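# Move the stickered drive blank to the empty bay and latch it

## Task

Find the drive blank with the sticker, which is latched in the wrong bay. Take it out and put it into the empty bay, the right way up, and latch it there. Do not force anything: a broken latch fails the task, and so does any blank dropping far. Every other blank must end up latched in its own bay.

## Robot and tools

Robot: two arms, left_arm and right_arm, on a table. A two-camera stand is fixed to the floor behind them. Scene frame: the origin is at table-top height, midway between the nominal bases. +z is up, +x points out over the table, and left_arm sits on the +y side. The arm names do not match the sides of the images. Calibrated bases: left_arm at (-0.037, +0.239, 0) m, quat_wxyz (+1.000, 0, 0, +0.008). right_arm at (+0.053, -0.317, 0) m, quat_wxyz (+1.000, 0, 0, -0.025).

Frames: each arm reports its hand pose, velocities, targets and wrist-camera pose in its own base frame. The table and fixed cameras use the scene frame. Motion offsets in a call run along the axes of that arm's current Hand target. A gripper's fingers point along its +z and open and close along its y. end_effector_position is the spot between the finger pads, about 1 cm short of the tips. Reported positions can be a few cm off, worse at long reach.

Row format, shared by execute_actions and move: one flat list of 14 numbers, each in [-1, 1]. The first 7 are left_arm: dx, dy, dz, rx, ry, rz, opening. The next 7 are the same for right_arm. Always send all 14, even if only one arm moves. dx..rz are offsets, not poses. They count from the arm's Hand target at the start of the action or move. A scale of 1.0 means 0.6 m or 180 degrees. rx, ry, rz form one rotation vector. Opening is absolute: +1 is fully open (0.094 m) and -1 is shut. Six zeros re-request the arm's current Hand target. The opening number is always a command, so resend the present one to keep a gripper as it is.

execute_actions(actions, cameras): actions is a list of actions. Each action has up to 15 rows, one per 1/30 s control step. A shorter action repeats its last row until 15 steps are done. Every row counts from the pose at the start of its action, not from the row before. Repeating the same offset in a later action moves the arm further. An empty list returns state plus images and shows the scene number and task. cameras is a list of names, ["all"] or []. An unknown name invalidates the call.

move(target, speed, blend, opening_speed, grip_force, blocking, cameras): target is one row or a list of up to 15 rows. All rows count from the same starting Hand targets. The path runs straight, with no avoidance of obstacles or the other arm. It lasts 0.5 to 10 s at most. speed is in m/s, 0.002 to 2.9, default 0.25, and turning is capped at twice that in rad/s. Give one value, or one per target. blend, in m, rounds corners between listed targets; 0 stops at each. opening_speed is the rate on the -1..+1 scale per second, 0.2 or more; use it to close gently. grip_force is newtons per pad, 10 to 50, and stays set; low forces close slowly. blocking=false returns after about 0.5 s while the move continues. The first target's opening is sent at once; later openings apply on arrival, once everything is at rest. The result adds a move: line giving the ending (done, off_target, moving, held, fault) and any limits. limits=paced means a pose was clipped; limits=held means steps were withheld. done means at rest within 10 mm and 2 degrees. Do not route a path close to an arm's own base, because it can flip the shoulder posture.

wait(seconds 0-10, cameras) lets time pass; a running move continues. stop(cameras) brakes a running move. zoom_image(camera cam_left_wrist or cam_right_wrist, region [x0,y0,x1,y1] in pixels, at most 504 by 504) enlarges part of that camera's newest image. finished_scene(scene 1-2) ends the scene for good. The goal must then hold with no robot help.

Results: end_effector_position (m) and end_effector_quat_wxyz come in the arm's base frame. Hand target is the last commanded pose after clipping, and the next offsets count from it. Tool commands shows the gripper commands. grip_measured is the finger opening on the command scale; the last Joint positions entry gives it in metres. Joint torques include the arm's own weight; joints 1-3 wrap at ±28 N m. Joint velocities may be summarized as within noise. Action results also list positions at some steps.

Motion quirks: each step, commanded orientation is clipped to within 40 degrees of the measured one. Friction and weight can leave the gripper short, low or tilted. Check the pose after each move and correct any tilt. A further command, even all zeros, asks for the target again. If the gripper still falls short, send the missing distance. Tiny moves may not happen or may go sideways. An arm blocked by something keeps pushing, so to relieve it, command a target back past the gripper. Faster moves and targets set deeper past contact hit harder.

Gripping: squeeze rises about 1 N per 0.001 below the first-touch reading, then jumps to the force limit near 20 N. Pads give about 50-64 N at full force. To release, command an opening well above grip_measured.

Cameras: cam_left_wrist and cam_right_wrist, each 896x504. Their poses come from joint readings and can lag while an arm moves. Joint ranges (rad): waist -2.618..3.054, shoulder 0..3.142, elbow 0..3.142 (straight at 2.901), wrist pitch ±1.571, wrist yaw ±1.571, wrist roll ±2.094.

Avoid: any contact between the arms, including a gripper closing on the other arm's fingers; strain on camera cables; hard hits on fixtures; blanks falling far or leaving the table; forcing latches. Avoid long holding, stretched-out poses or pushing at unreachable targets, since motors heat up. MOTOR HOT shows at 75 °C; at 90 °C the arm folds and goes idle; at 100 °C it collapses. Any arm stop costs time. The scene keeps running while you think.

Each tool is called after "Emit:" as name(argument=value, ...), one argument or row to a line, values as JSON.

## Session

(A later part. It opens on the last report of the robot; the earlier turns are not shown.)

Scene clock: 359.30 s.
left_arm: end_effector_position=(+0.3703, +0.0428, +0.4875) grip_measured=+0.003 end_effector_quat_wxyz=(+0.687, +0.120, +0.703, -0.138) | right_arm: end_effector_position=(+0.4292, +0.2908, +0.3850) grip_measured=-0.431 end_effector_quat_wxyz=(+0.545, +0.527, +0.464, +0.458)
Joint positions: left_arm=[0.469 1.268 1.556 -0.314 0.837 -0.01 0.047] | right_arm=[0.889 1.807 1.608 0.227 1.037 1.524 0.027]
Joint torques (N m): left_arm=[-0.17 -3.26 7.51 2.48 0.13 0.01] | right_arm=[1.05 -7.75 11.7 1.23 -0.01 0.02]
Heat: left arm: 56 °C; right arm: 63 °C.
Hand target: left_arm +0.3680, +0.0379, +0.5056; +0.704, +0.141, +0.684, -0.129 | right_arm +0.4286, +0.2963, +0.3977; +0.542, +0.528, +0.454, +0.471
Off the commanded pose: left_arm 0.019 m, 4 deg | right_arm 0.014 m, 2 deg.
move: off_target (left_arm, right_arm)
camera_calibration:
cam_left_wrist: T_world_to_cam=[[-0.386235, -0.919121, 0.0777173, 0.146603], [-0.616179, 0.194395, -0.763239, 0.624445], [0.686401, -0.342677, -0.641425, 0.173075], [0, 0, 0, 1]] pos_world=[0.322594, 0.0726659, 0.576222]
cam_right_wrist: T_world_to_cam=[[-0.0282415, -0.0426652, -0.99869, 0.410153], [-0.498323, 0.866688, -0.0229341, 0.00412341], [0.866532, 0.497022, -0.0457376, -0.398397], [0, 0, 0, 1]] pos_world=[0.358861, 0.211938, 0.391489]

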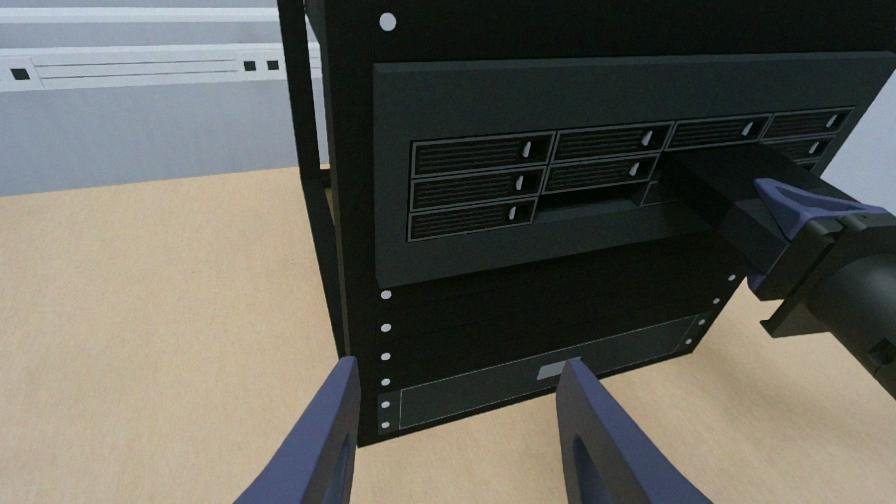

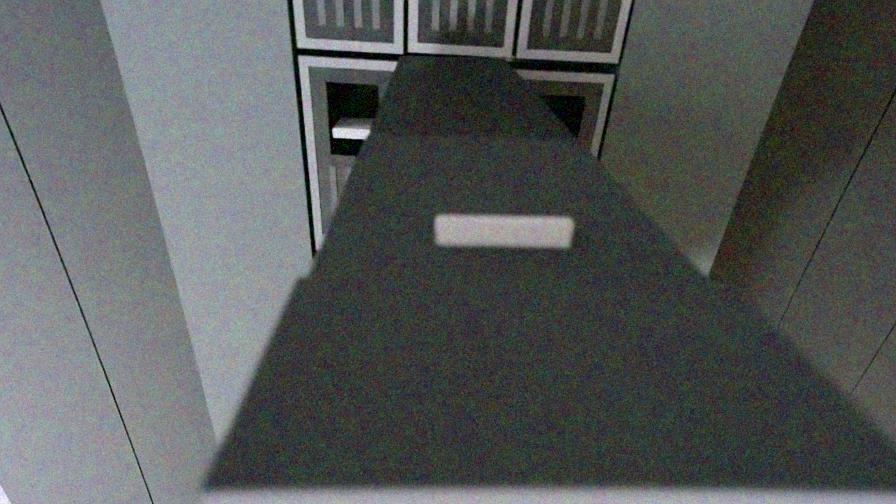

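Emit:
move(
  target=[
    [0,0,0,0,0,0,0,0.005,-0.001,0.0,0,0,0,-0.6],
    [0,0,0,0,0,0,0,0.005,-0.001,0.014,0,0,0,-0.6],
  ],
  speed=0.06,
  cameras=["all"],
)

Emit:
zoom_image(
  camera="cam_left_wrist",
  region=[630, 110, 880, 330],
)

Emit:
zoom_image(
  camera="cam_right_wrist",
  region=[350, 0, 600, 140],
)

Scene clock: 364.17 s.
left_arm: end_effector_position=(+0.3703, +0.0428, +0.4875) grip_measured=+0.003 end_effector_quat_wxyz=(+0.687, +0.120, +0.703, -0.138) | right_arm: end_effector_position=(+0.4322, +0.2982, +0.3847) grip_measured=-0.431 end_effector_quat_wxyz=(+0.544, +0.525, +0.466, +0.460)
Joint positions: left_arm=[0.469 1.268 1.556 -0.314 0.837 -0.01 0.047] | right_arm=[0.893 1.834 1.641 0.22 1.036 1.524 0.027]
Joint torques (N m): left_arm=[-0.16 -3.23 7.53 2.48 0.13 0.02] | right_arm=[-0.72 -7.94 11.84 1.22 -0.12 0.02]
Heat: left arm: 56 °C; right arm: 63 °C.
Hand target: left_arm +0.3680, +0.0379, +0.5056; +0.704, +0.141, +0.684, -0.129 | right_arm +0.4373, +0.2981, +0.3974; +0.542, +0.528, +0.454, +0.471
Off the commanded pose: left_arm 0.019 m, 4 deg | right_arm 0.014 m, 2 deg.
move: off_target (left_arm, right_arm)
camera_calibration:
cam_left_wrist: T_world_to_cam=[[-0.386235, -0.919121, 0.0777173, 0.146603], [-0.616179, 0.194395, -0.763239, 0.624445], [0.686401, -0.342677, -0.641425, 0.173075], [0, 0, 0, 1]] pos_world=[0.322594, 0.0726659, 0.576222]
cam_right_wrist: T_world_to_cam=[[-0.02845, -0.0434384, -0.998651, 0.410578], [-0.503277, 0.863813, -0.0232357, 0.00229326], [0.863657, 0.501937, -0.046437, -0.404593], [0, 0, 0, 1]] pos_world=[0.362264, 0.218934, 0.391289]

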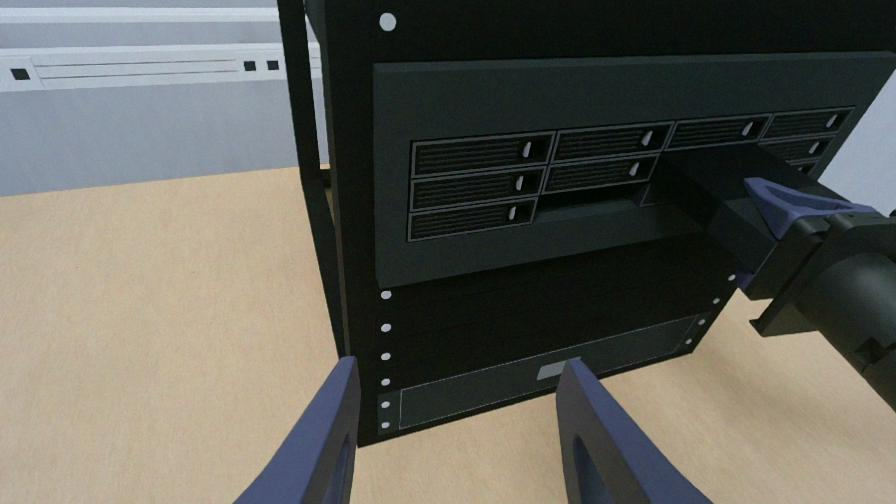

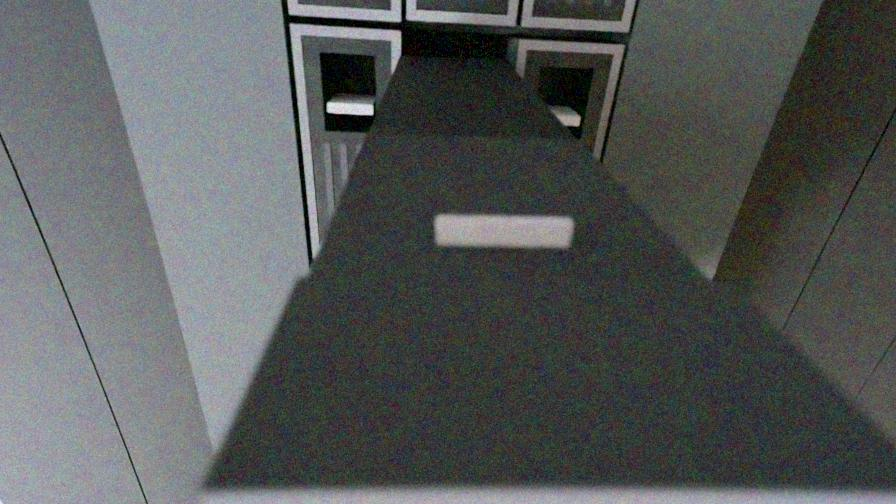

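Scaled by 2.016.

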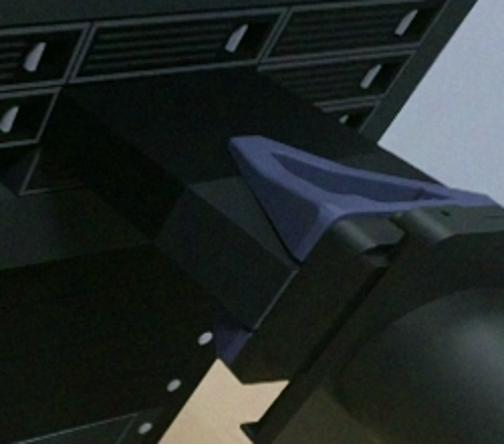

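Scaled by 2.016.

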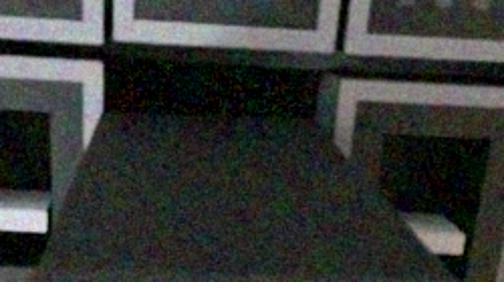

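Emit:
move(
  target=[
    [0,0,0,0,0,0,0,-0.007,0,-0.025,0,0,0,-0.6],
    [0,0,0,0,0,0,0,-0.008,0.001,-0.010,0,0,0,-0.6],
  ],
  speed=0.06,
  cameras=["cam_right_wrist"],
)

Emit:
zoom_image(
  camera="cam_right_wrist",
  region=[350, 0, 600, 140],
)

Scene clock: 368.10 s.
left_arm: end_effector_position=(+0.3703, +0.0428, +0.4875) grip_measured=+0.003 end_effector_quat_wxyz=(+0.687, +0.120, +0.703, -0.138) | right_arm: end_effector_position=(+0.4306, +0.2998, +0.3847) grip_measured=-0.431 end_effector_quat_wxyz=(+0.543, +0.525, +0.467, +0.460)
Joint positions: left_arm=[0.469 1.268 1.556 -0.314 0.837 -0.01 0.047] | right_arm=[0.898 1.834 1.641 0.22 1.039 1.524 0.027]
Joint torques (N m): left_arm=[-0.14 -3.22 7.51 2.52 0.14 0.03] | right_arm=[-0.57 -10.03 9.02 1.28 -0.09 0.03]
Heat: left arm: 56 °C; right arm: 63 °C.
Hand target: left_arm +0.3680, +0.0379, +0.5056; +0.704, +0.141, +0.684, -0.129 | right_arm +0.4306, +0.2942, +0.3978; +0.542, +0.528, +0.454, +0.471
Off the commanded pose: left_arm 0.019 m, 4 deg | right_arm 0.014 m, 2 deg.
move: off_target (left_arm, right_arm)
camera_calibration:
cam_right_wrist: T_world_to_cam=[[-0.0285009, -0.043459, -0.998649, 0.410626], [-0.504981, 0.86282, -0.0231362, 0.00108906], [0.86266, 0.503639, -0.0465372, -0.404113], [0, 0, 0, 1]] pos_world=[0.360865, 0.220433, 0.39129]
Images, in order (width x height): cam_right_wrist 896x504.

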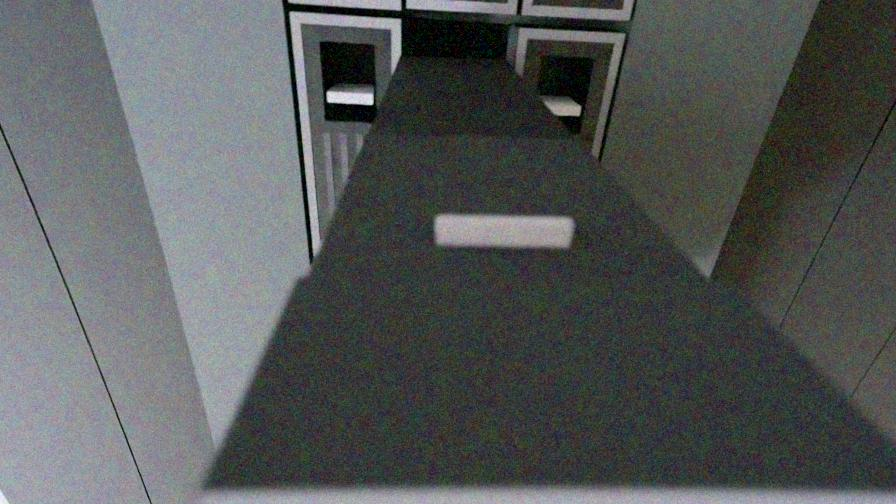

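Scaled by 2.016.

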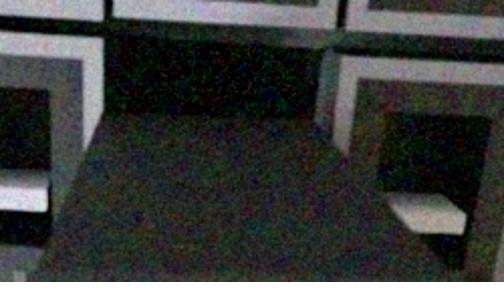

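Emit:
move(
  target=[
    [0,0,0,0,0,0,0,-0.009,0,-0.02,0,0,0,-0.6],
    [0,0,0,0,0,0,0,-0.007,0.0,-0.0,0,0,0,-0.6],
  ],
  speed=0.06,
  cameras=["cam_right_wrist"],
)

Emit:
zoom_image(
  camera="cam_right_wrist",
  region=[350, 0, 600, 140],
)

Scene clock: 372.67 s.
left_arm: end_effector_position=(+0.3703, +0.0428, +0.4875) grip_measured=+0.003 end_effector_quat_wxyz=(+0.687, +0.120, +0.703, -0.138) | right_arm: end_effector_position=(+0.4320, +0.2987, +0.3722) grip_measured=-0.431 end_effector_quat_wxyz=(+0.545, +0.523, +0.477, +0.449)
Joint positions: left_arm=[0.469 1.268 1.556 -0.314 0.837 -0.01 0.047] | right_arm=[0.894 1.834 1.611 0.22 1.038 1.524 0.027]
Joint torques (N m): left_arm=[-0.21 -3.26 7.54 2.49 0.13 0.03] | right_arm=[-0.66 -11.37 9.77 1.34 -0.12 0.02]
Heat: left arm: 56 °C; right arm: 62 °C.
Hand target: left_arm +0.3680, +0.0379, +0.5056; +0.704, +0.141, +0.684, -0.129 | right_arm +0.4301, +0.2900, +0.3978; +0.542, +0.528, +0.454, +0.471
Off the commanded pose: left_arm 0.019 m, 4 deg | right_arm 0.027 m, 4 deg.
move: off_target (left_arm, right_arm)
camera_calibration:
cam_right_wrist: T_world_to_cam=[[-0.0473325, -0.0668024, -0.996643, 0.412544], [-0.503553, 0.863297, -0.0339499, 0.00572734], [0.862667, 0.500255, -0.0745006, -0.393843], [0, 0, 0, 1]] pos_world=[0.362166, 0.219637, 0.382012]
Images, in order (width x height): cam_right_wrist 896x504.

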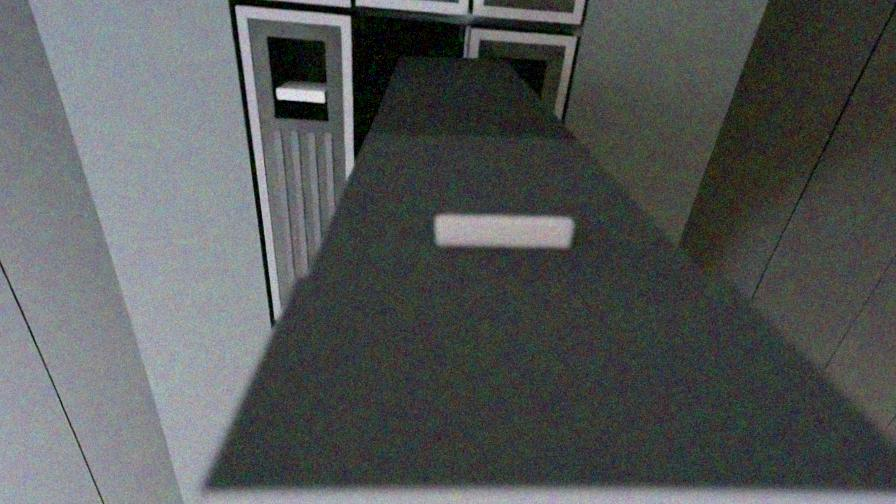

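Scaled by 2.016.

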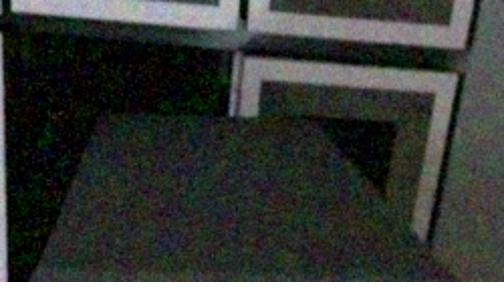

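Emit:
move(
  target=[
    [0,0,0,0,0,0,0,0.0,-0.012,-0.08,0,0,0,-0.6],
    [0,0,0,0,0,0,0,0.026,-0.0,-0.05,0,0,0,-0.6],
    [0,0,0,0,0,0,0,0.0105,0.0,-0.003,0,0,0,-0.6],
  ],
  speed=0.07,
  cameras=["cam_right_wrist"],
)

Emit:
zoom_image(
  camera="cam_right_wrist",
  region=[350, 0, 600, 140],
)

Scene clock: 378.63 s.
left_arm: end_effector_position=(+0.3703, +0.0428, +0.4875) grip_measured=+0.003 end_effector_quat_wxyz=(+0.687, +0.120, +0.703, -0.138) | right_arm: end_effector_position=(+0.4260, +0.2935, +0.3854) grip_measured=-0.431 end_effector_quat_wxyz=(+0.546, +0.526, +0.465, +0.457)
Joint positions: left_arm=[0.469 1.268 1.556 -0.314 0.837 -0.01 0.047] | right_arm=[0.899 1.809 1.611 0.227 1.05 1.519 0.027]
Joint torques (N m): left_arm=[-0.14 -3.33 7.42 2.5 0.13 0.03] | right_arm=[-0.13 -7.69 11.78 1.21 -0.12 0.06]
Heat: left arm: 56 °C; right arm: 61 °C.
Hand target: left_arm +0.3680, +0.0379, +0.5056; +0.704, +0.141, +0.684, -0.129 | right_arm +0.4292, +0.2966, +0.3977; +0.542, +0.528, +0.454, +0.471
Off the commanded pose: left_arm 0.019 m, 4 deg | right_arm 0.013 m, 2 deg.
move: off_target (left_arm, right_arm)
camera_calibration:
cam_right_wrist: T_world_to_cam=[[-0.0284153, -0.0456604, -0.998553, 0.411528], [-0.496688, 0.867553, -0.0255363, 0.000270547], [0.867464, 0.495244, -0.0473308, -0.396135], [0, 0, 0, 1]] pos_world=[0.355461, 0.214739, 0.39219]
Images, in order (width x height): cam_right_wrist 896x504.

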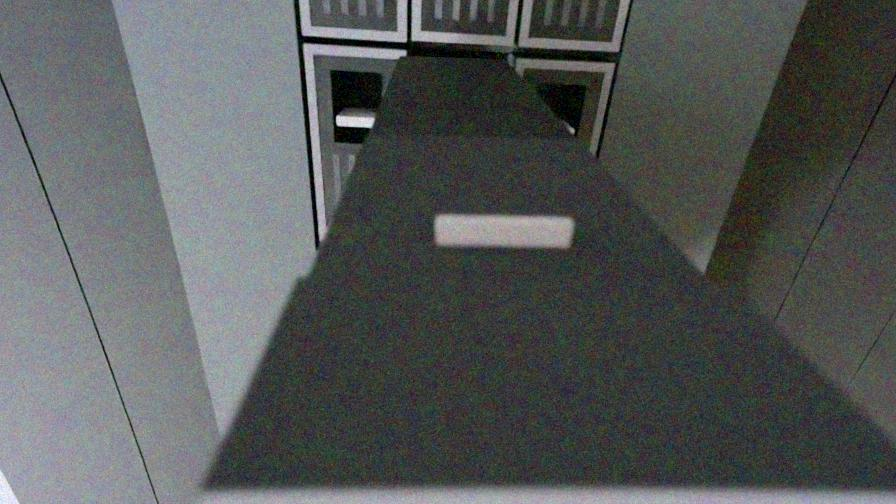

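Scaled by 2.016.

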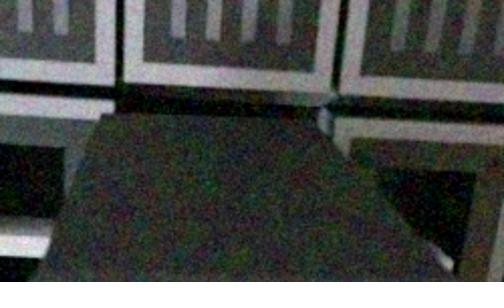

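Emit:
move(
  target=[0,0,0,0,0,0,0,0,-0.002,0.025,0,0,0,-0.6],
  speed=0.06,
  cameras=["all"],
)

Emit:
zoom_image(
  camera="cam_left_wrist",
  region=[630, 110, 880, 330],
)

Emit:
zoom_image(
  camera="cam_right_wrist",
  region=[350, 0, 600, 140],
)

Scene clock: 382.70 s.
left_arm: end_effector_position=(+0.3703, +0.0428, +0.4875) grip_measured=+0.003 end_effector_quat_wxyz=(+0.687, +0.120, +0.703, -0.138) | right_arm: end_effector_position=(+0.4358, +0.2941, +0.3854) grip_measured=-0.431 end_effector_quat_wxyz=(+0.546, +0.525, +0.467, +0.456)
Joint positions: left_arm=[0.469 1.268 1.556 -0.314 0.837 -0.01 0.047] | right_arm=[0.881 1.833 1.645 0.212 1.028 1.519 0.027]
Joint torques (N m): left_arm=[-0.2 -3.28 7.53 2.47 0.13 0.04] | right_arm=[-1.33 -7.43 11.99 1.29 -0.21 0.09]
Heat: left arm: 56 °C; right arm: 61 °C.
Hand target: left_arm +0.3680, +0.0379, +0.5056; +0.704, +0.141, +0.684, -0.129 | right_arm +0.4442, +0.2943, +0.3968; +0.542, +0.528, +0.454, +0.471
Off the commanded pose: left_arm 0.019 m, 4 deg | right_arm 0.014 m, 2 deg.
move: off_target (left_arm, right_arm)
camera_calibration:
cam_left_wrist: T_world_to_cam=[[-0.386235, -0.919121, 0.0777173, 0.146603], [-0.616179, 0.194395, -0.763239, 0.624445], [0.686401, -0.342677, -0.641425, 0.173075], [0, 0, 0, 1]] pos_world=[0.322594, 0.0726659, 0.576222]
cam_right_wrist: T_world_to_cam=[[-0.0310442, -0.0499234, -0.99827, 0.414109], [-0.49967, 0.865771, -0.0277584, 0.00721482], [0.865659, 0.497944, -0.0518224, -0.403278], [0, 0, 0, 1]] pos_world=[0.365562, 0.215237, 0.392694]

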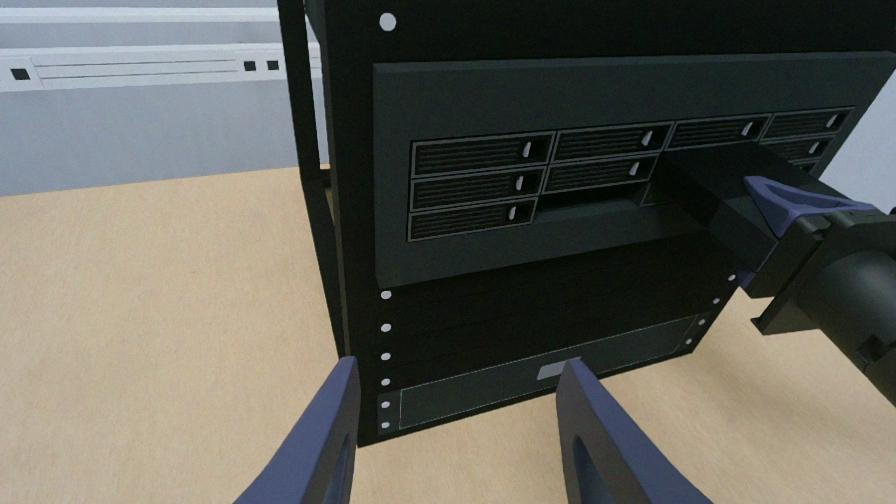

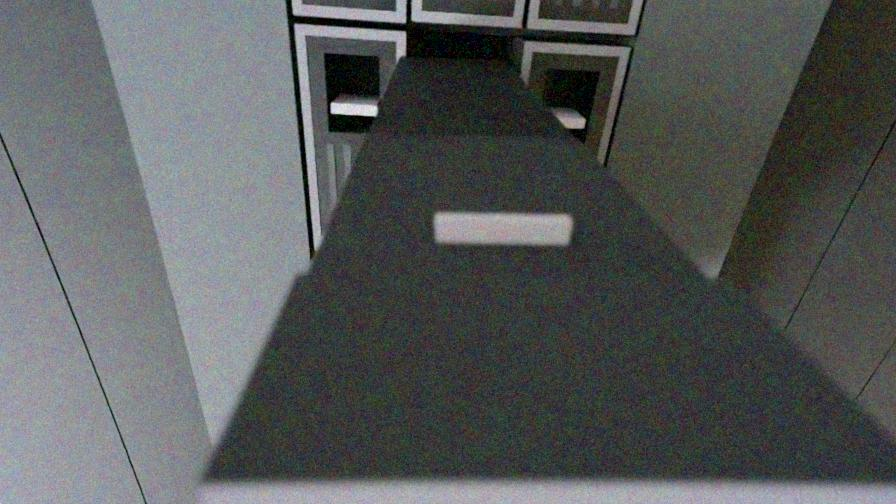

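Scaled by 2.016.

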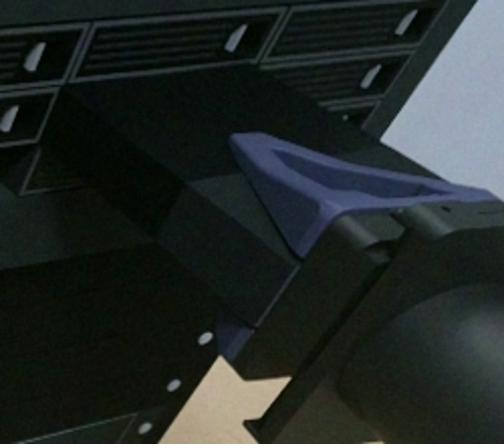

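Scaled by 2.016.

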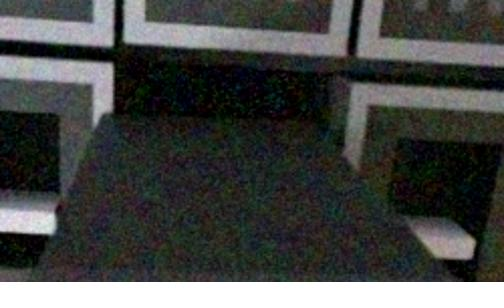

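Emit:
move(
  target=[
    [0,0,0,0,0,0,0,0.0,-0.012,-0.09,0,0,0,-0.6],
    [0,0,0,0,0,0,0,0.018,-0.0,-0.06,0,0,0,-0.6],
    [0,0,0,0,0,0,0,-0.001,-0.002,-0.018,0,0,0,-0.6],
  ],
  speed=0.07,
  cameras=[],
)

Emit:
wait(
  seconds=0.5,
  cameras=["all"],
)

Emit:
zoom_image(
  camera="cam_right_wrist",
  region=[350, 0, 600, 140],
)

Scene clock: 397.90 s.
left_arm: end_effector_position=(+0.3703, +0.0428, +0.4875) grip_measured=+0.003 end_effector_quat_wxyz=(+0.687, +0.120, +0.703, -0.138) | right_arm: end_effector_position=(+0.4304, +0.2921, +0.3801) grip_measured=-0.431 end_effector_quat_wxyz=(+0.547, +0.526, +0.467, +0.454)
Joint positions: left_arm=[0.469 1.268 1.556 -0.314 0.837 -0.01 0.047] | right_arm=[0.889 1.815 1.603 0.233 1.04 1.519 0.027]
Joint torques (N m): left_arm=[-0.14 -3.23 7.54 2.47 0.14 0.05] | right_arm=[0.01 -7.86 12.29 1.24 -0.13 0.06]
Heat: left arm: 56 °C; right arm: 60 °C.
Hand target: left_arm +0.3680, +0.0379, +0.5056; +0.704, +0.141, +0.684, -0.129 | right_arm +0.4334, +0.2952, +0.3954; +0.542, +0.528, +0.454, +0.471
Off the commanded pose: left_arm 0.019 m, 4 deg | right_arm 0.016 m, 2 deg.
move: off_target (left_arm, right_arm)
No camera images: "cameras" was empty.

Scene clock: 398.40 s.
left_arm: end_effector_position=(+0.3703, +0.0428, +0.4875) grip_measured=+0.003 end_effector_quat_wxyz=(+0.687, +0.120, +0.703, -0.138) | right_arm: end_effector_position=(+0.4304, +0.2923, +0.3801) grip_measured=-0.431 end_effector_quat_wxyz=(+0.547, +0.526, +0.467, +0.454)
Joint positions: left_arm=[0.469 1.268 1.556 -0.314 0.837 -0.01 0.047] | right_arm=[0.889 1.815 1.603 0.233 1.04 1.519 0.027]
Joint torques (N m): left_arm=[-0.2 -3.23 7.51 2.48 0.14 0.04] | right_arm=[0.02 -7.88 12.29 1.24 -0.12 0.07]
Heat: left arm: 56 °C; right arm: 60 °C.
Hand target: left_arm +0.3680, +0.0379, +0.5056; +0.704, +0.141, +0.684, -0.129 | right_arm +0.4334, +0.2953, +0.3955; +0.542, +0.528, +0.454, +0.471
Tool commands: left_gripper/opening=+0.0 right_gripper/opening=-0.6
Off the commanded pose: left_arm 0.019 m, 4 deg | right_arm 0.016 m, 2 deg.
wait: 0.50 s; at rest by 0.17 s
camera_calibration:
cam_left_wrist: T_world_to_cam=[[-0.386235, -0.919121, 0.0777173, 0.146603], [-0.616179, 0.194395, -0.763239, 0.624445], [0.686401, -0.342677, -0.641425, 0.173075], [0, 0, 0, 1]] pos_world=[0.322594, 0.0726659, 0.576222]
cam_right_wrist: T_world_to_cam=[[-0.0331433, -0.05208, -0.998093, 0.410014], [-0.496747, 0.867418, -0.0287662, 0.00464713], [0.867262, 0.494846, -0.0546197, -0.396723], [0, 0, 0, 1]] pos_world=[0.359961, 0.21364, 0.387696]

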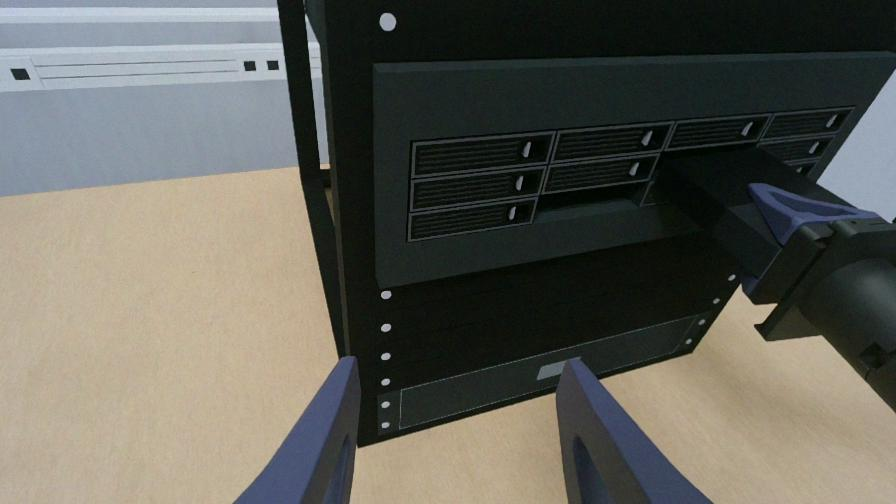

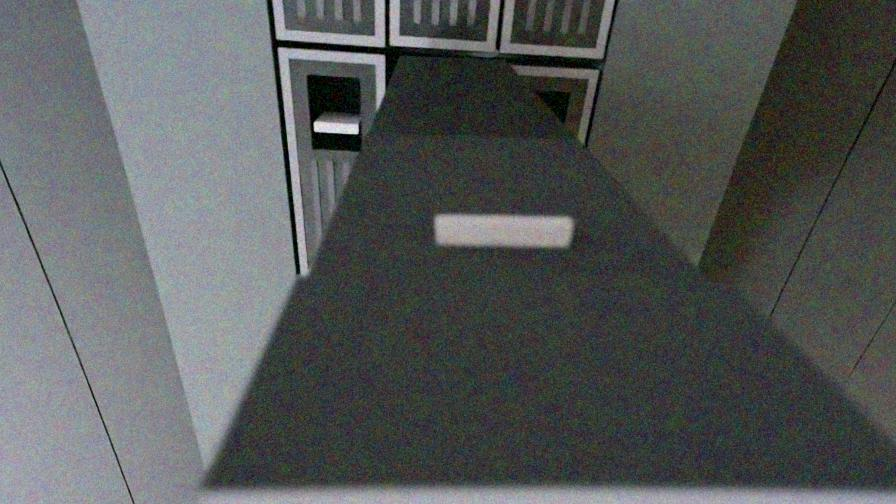

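Scaled by 2.016.

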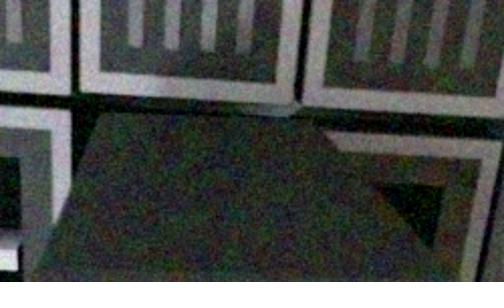

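Emit:
move(
  target=[0,0,0,0,0,0,0,-0.002,0.0045,0.004,0,0,0,-0.6],
  speed=0.07,
  cameras=["cam_right_wrist"],
)

Emit:
zoom_image(
  camera="cam_right_wrist",
  region=[350, 0, 600, 140],
)

Scene clock: 401.67 s.
left_arm: end_effector_position=(+0.3703, +0.0428, +0.4875) grip_measured=+0.003 end_effector_quat_wxyz=(+0.687, +0.120, +0.703, -0.138) | right_arm: end_effector_position=(+0.4305, +0.2931, +0.3866) grip_measured=-0.431 end_effector_quat_wxyz=(+0.545, +0.525, +0.466, +0.459)
Joint positions: left_arm=[0.469 1.268 1.556 -0.314 0.837 -0.01 0.047] | right_arm=[0.889 1.815 1.624 0.221 1.033 1.519 0.027]
Joint torques (N m): left_arm=[-0.16 -3.28 7.5 2.49 0.12 0.03] | right_arm=[-0.64 -7.64 11.73 1.25 -0.14 0.08]
Heat: left arm: 56 °C; right arm: 61 °C.
Hand target: left_arm +0.3680, +0.0379, +0.5056; +0.704, +0.141, +0.684, -0.129 | right_arm +0.4356, +0.2938, +0.3981; +0.542, +0.528, +0.455, +0.471
Off the commanded pose: left_arm 0.019 m, 4 deg | right_arm 0.013 m, 2 deg.
move: off_target (left_arm, right_arm)
camera_calibration:
cam_right_wrist: T_world_to_cam=[[-0.0277133, -0.046164, -0.998549, 0.412687], [-0.501903, 0.864532, -0.0260386, 0.00607071], [0.86448, 0.500454, -0.0471289, -0.400101], [0, 0, 0, 1]] pos_world=[0.360363, 0.214035, 0.39339]
Images, in order (width x height): cam_right_wrist 896x504.

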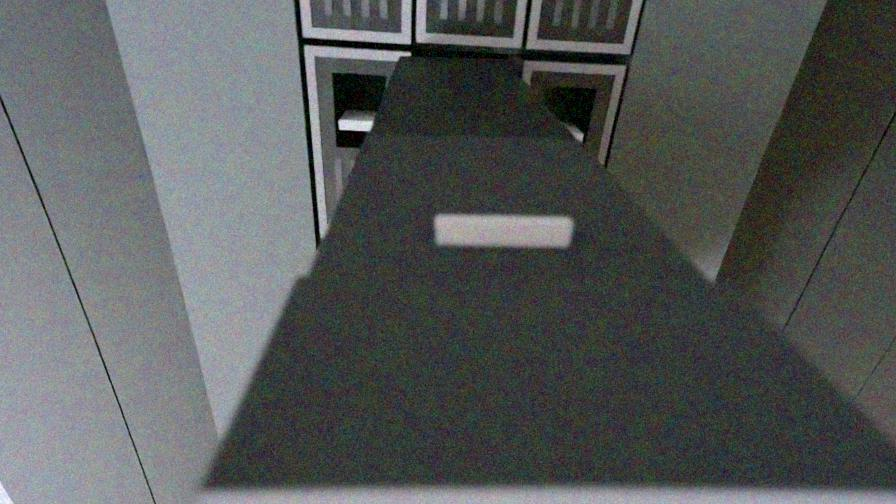

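Scaled by 2.016.

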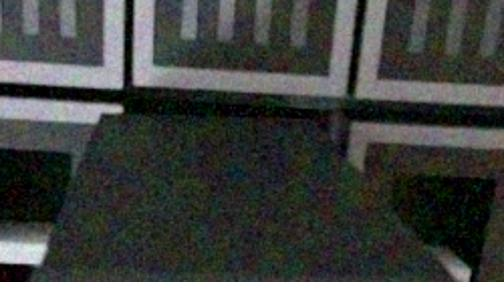

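Emit:
move(
  target=[0,0,0,0,0,0,0,-0.001,-0.012,0.008,0,0,0,-0.6],
  speed=0.07,
  cameras=["cam_right_wrist"],
)

Emit:
zoom_image(
  camera="cam_right_wrist",
  region=[350, 0, 600, 140],
)

Scene clock: 405.83 s.
left_arm: end_effector_position=(+0.3703, +0.0428, +0.4875) grip_measured=+0.003 end_effector_quat_wxyz=(+0.687, +0.120, +0.703, -0.138) | right_arm: end_effector_position=(+0.4353, +0.2920, +0.3833) grip_measured=-0.431 end_effector_quat_wxyz=(+0.545, +0.524, +0.468, +0.458)
Joint positions: left_arm=[0.469 1.268 1.556 -0.314 0.837 -0.01 0.047] | right_arm=[0.878 1.823 1.624 0.223 1.021 1.521 0.027]
Joint torques (N m): left_arm=[-0.14 -3.22 7.6 2.48 0.13 0.04] | right_arm=[-0.66 -7.71 10.22 1.44 -0.11 0.08]
Heat: left arm: 56 °C; right arm: 61 °C.
Hand target: left_arm +0.3680, +0.0379, +0.5056; +0.704, +0.141, +0.684, -0.129 | right_arm +0.4404, +0.2924, +0.3911; +0.542, +0.528, +0.454, +0.471
Off the commanded pose: left_arm 0.019 m, 4 deg | right_arm 0.009 m, 2 deg.
move: off_target (left_arm)
camera_calibration:
cam_right_wrist: T_world_to_cam=[[-0.0308078, -0.0493198, -0.998308, 0.411686], [-0.503013, 0.863852, -0.0271542, 0.0105316], [0.863729, 0.501326, -0.0514219, -0.40219], [0, 0, 0, 1]] pos_world=[0.365364, 0.212835, 0.390594]
Images, in order (width x height): cam_right_wrist 896x504.

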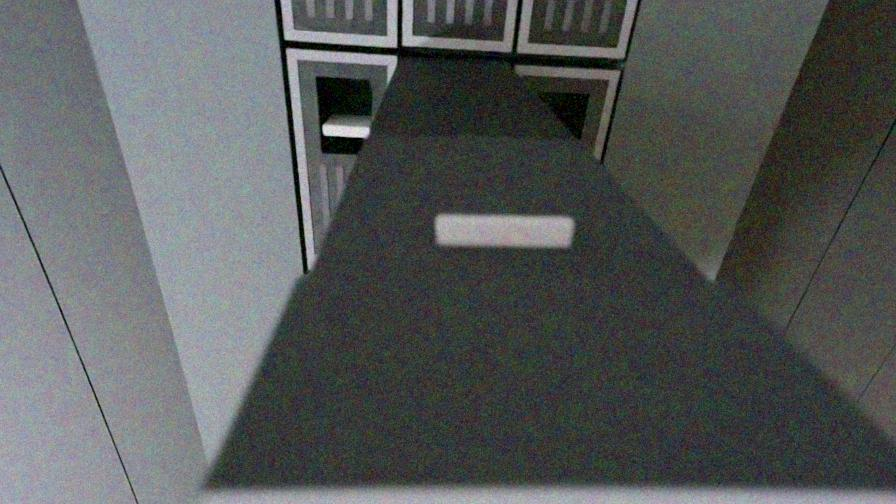

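Scaled by 2.016.

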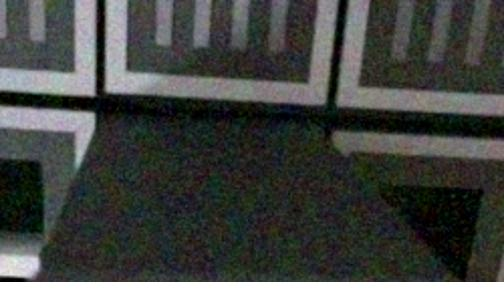

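Emit:
move(
  target=[0,0,0,0,0,0,0,0,0.0,0.02,0,0,0,-0.6],
  speed=0.07,
  cameras=["all"],
)

Emit:
zoom_image(
  camera="cam_left_wrist",
  region=[630, 110, 880, 330],
)

Emit:
zoom_image(
  camera="cam_right_wrist",
  region=[350, 0, 600, 140],
)

Scene clock: 409.10 s.
left_arm: end_effector_position=(+0.3703, +0.0428, +0.4875) grip_measured=+0.003 end_effector_quat_wxyz=(+0.687, +0.120, +0.703, -0.138) | right_arm: end_effector_position=(+0.4462, +0.2901, +0.3828) grip_measured=-0.431 end_effector_quat_wxyz=(+0.544, +0.525, +0.466, +0.460)
Joint positions: left_arm=[0.469 1.268 1.556 -0.314 0.837 -0.01 0.047] | right_arm=[0.855 1.844 1.646 0.226 0.997 1.524 0.027]
Joint torques (N m): left_arm=[-0.14 -3.28 7.56 2.48 0.12 0.04] | right_arm=[-0.7 -7.6 11.3 1.32 -0.11 0.07]
Heat: left arm: 56 °C; right arm: 61 °C.
Hand target: left_arm +0.3680, +0.0379, +0.5056; +0.704, +0.141, +0.684, -0.129 | right_arm +0.4522, +0.2908, +0.3915; +0.542, +0.528, +0.455, +0.471
Off the commanded pose: left_arm 0.019 m, 4 deg | right_arm 0.011 m, 2 deg.
move: off_target (left_arm, right_arm)
camera_calibration:
cam_left_wrist: T_world_to_cam=[[-0.386235, -0.919121, 0.0777173, 0.146603], [-0.616179, 0.194395, -0.763239, 0.624445], [0.686401, -0.342677, -0.641425, 0.173075], [0, 0, 0, 1]] pos_world=[0.322594, 0.0726659, 0.576222]
cam_right_wrist: T_world_to_cam=[[-0.027095, -0.0431464, -0.998701, 0.408077], [-0.503959, 0.863404, -0.0236287, 0.0168362], [0.863302, 0.502665, -0.045138, -0.413323], [0, 0, 0, 1]] pos_world=[0.376364, 0.210833, 0.389289]

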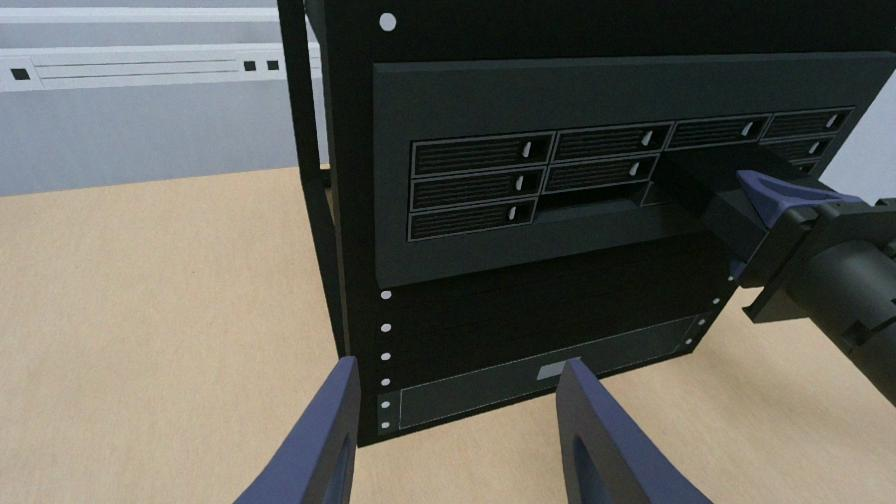

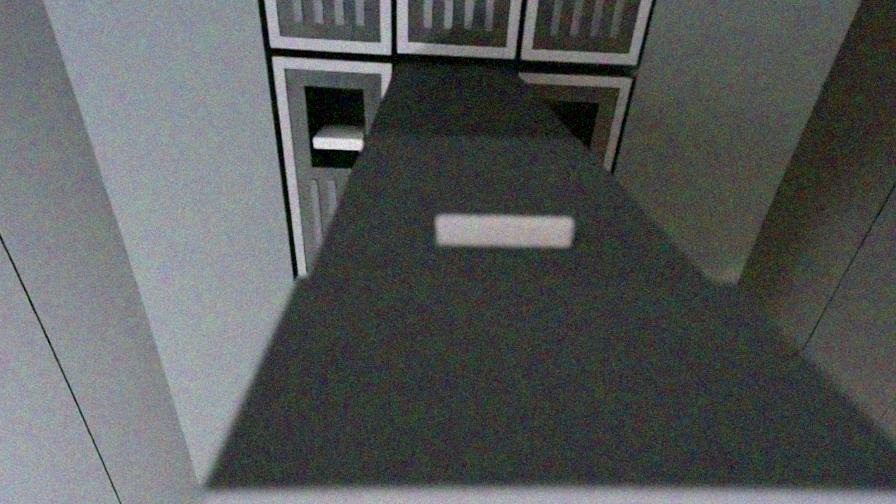

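Scaled by 2.016.

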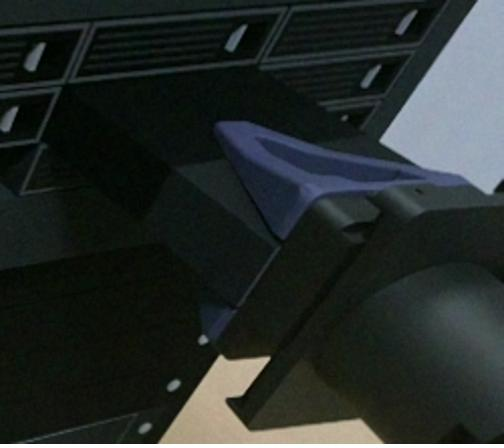

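Scaled by 2.016.

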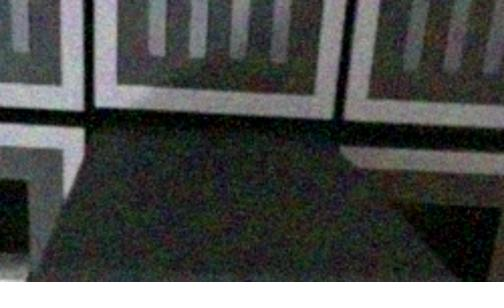

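Emit:
move(
  target=[0,0,0,0,0,0,0,0.0035,-0.001,0.025,0,0,0,-0.6],
  speed=0.07,
  cameras=["all"],
)

Scene clock: 411.80 s.
left_arm: end_effector_position=(+0.3703, +0.0428, +0.4875) grip_measured=+0.003 end_effector_quat_wxyz=(+0.687, +0.120, +0.703, -0.138) | right_arm: end_effector_position=(+0.4530, +0.2916, +0.3831) grip_measured=-0.431 end_effector_quat_wxyz=(+0.546, +0.529, +0.462, +0.457)
Joint positions: left_arm=[0.469 1.268 1.556 -0.314 0.837 -0.01 0.047] | right_arm=[0.848 1.875 1.686 0.216 1.003 1.527 0.027]
Joint torques (N m): left_arm=[-0.21 -3.25 7.53 2.48 0.15 0.04] | right_arm=[-2.59 -7.23 12.05 1.31 -0.42 0.06]
Heat: left arm: 56 °C; right arm: 61 °C.
Hand target: left_arm +0.3680, +0.0379, +0.5056; +0.704, +0.141, +0.684, -0.129 | right_arm +0.4674, +0.2907, +0.3914; +0.542, +0.528, +0.454, +0.471
Off the commanded pose: left_arm 0.019 m, 4 deg | right_arm 0.017 m, 2 deg.
move: off_target (left_arm, right_arm)
camera_calibration:
cam_left_wrist: T_world_to_cam=[[-0.386235, -0.919121, 0.0777173, 0.146603], [-0.616179, 0.194395, -0.763239, 0.624445], [0.686401, -0.342677, -0.641425, 0.173075], [0, 0, 0, 1]] pos_world=[0.322594, 0.0726659, 0.576222]
cam_right_wrist: T_world_to_cam=[[-0.0273656, -0.0400765, -0.998822, 0.407926], [-0.492393, 0.870109, -0.0214216, 0.0110075], [0.869943, 0.491227, -0.0435444, -0.420114], [0, 0, 0, 1]] pos_world=[0.382058, 0.213142, 0.389387]

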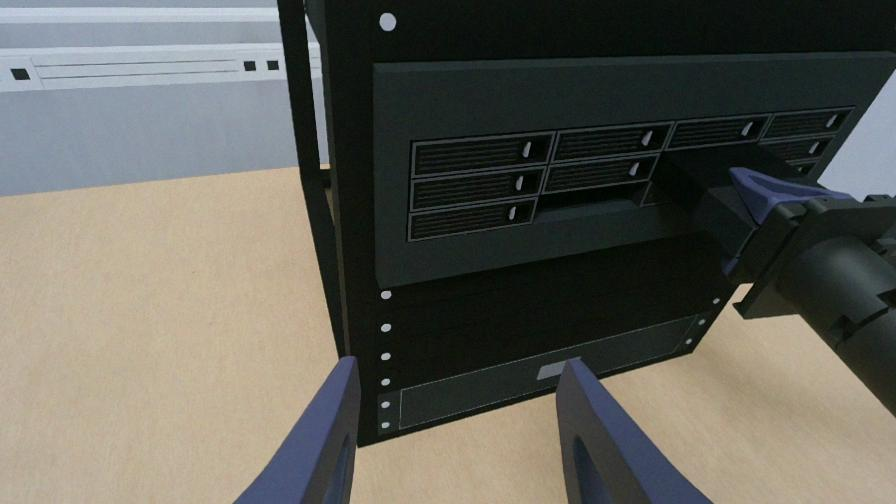

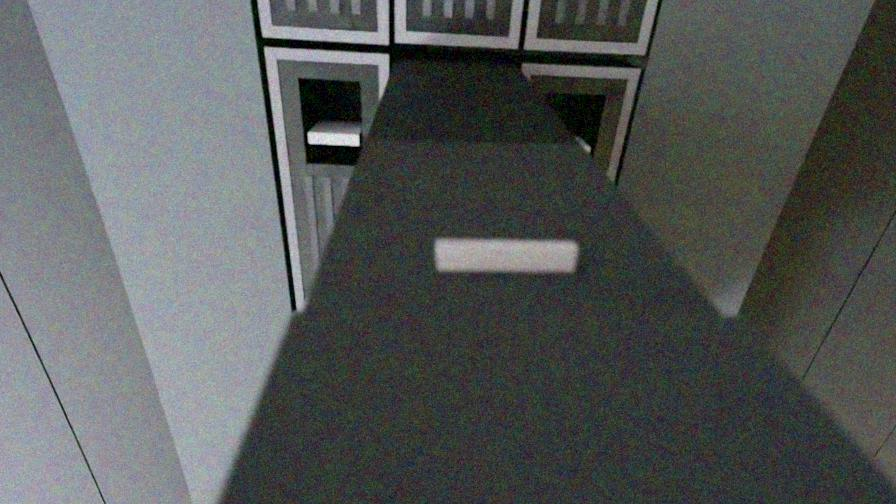

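Emit:
move(
  target=[0,0,0,0,0,0,0,0.0035,-0.001,0.025,0,0,0,-0.6],
  speed=0.05,
  cameras=["all"],
)

Emit:
zoom_image(
  camera="cam_left_wrist",
  region=[630, 110, 880, 330],
)

Scene clock: 415.03 s.
left_arm: end_effector_position=(+0.3703, +0.0428, +0.4875) grip_measured=+0.003 end_effector_quat_wxyz=(+0.687, +0.120, +0.703, -0.138) | right_arm: end_effector_position=(+0.4551, +0.2927, +0.3837) grip_measured=-0.431 end_effector_quat_wxyz=(+0.547, +0.533, +0.461, +0.452)
Joint positions: left_arm=[0.469 1.268 1.556 -0.314 0.837 -0.01 0.047] | right_arm=[0.849 1.892 1.721 0.185 1.017 1.536 0.027]
Joint torques (N m): left_arm=[-0.18 -3.28 7.53 2.48 0.12 0.04] | right_arm=[-5.07 -6.12 12.66 1.49 -0.76 -0.04]
Heat: left arm: 56 °C; right arm: 61 °C.
Hand target: left_arm +0.3680, +0.0379, +0.5056; +0.704, +0.141, +0.684, -0.129 | right_arm +0.4826, +0.2905, +0.3913; +0.542, +0.528, +0.454, +0.471
Off the commanded pose: left_arm 0.019 m, 4 deg | right_arm 0.029 m, 2 deg.
move: off_target (left_arm, right_arm)
camera_calibration:
cam_left_wrist: T_world_to_cam=[[-0.386235, -0.919121, 0.0777173, 0.146603], [-0.616179, 0.194395, -0.763239, 0.624445], [0.686401, -0.342677, -0.641425, 0.173075], [0, 0, 0, 1]] pos_world=[0.322594, 0.0726659, 0.576222]
cam_right_wrist: T_world_to_cam=[[-0.035919, -0.0406596, -0.998527, 0.412531], [-0.481675, 0.876158, -0.01835, 0.00326565], [0.875614, 0.480306, -0.0510555, -0.418978], [0, 0, 0, 1]] pos_world=[0.383253, 0.21515, 0.390593]

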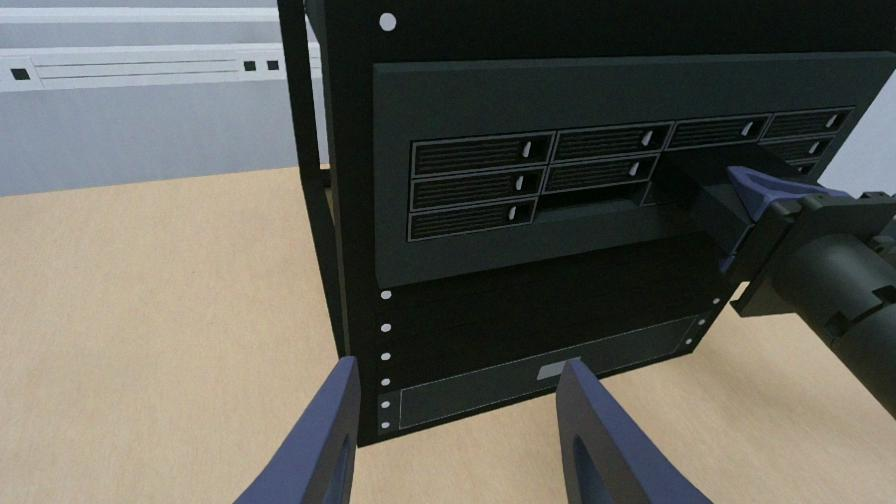

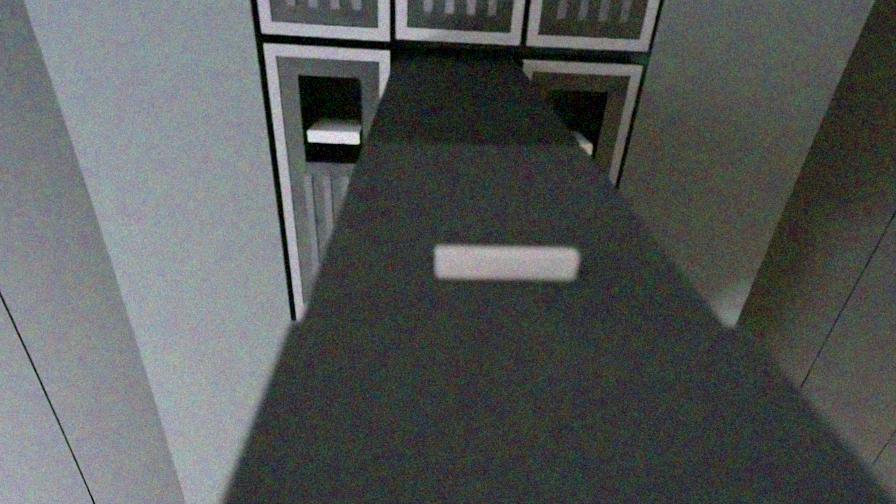

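Scaled by 2.016.

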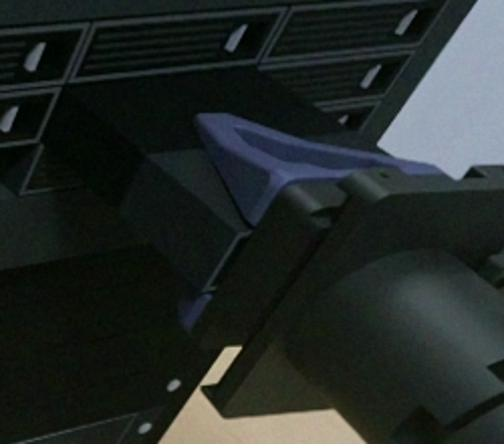

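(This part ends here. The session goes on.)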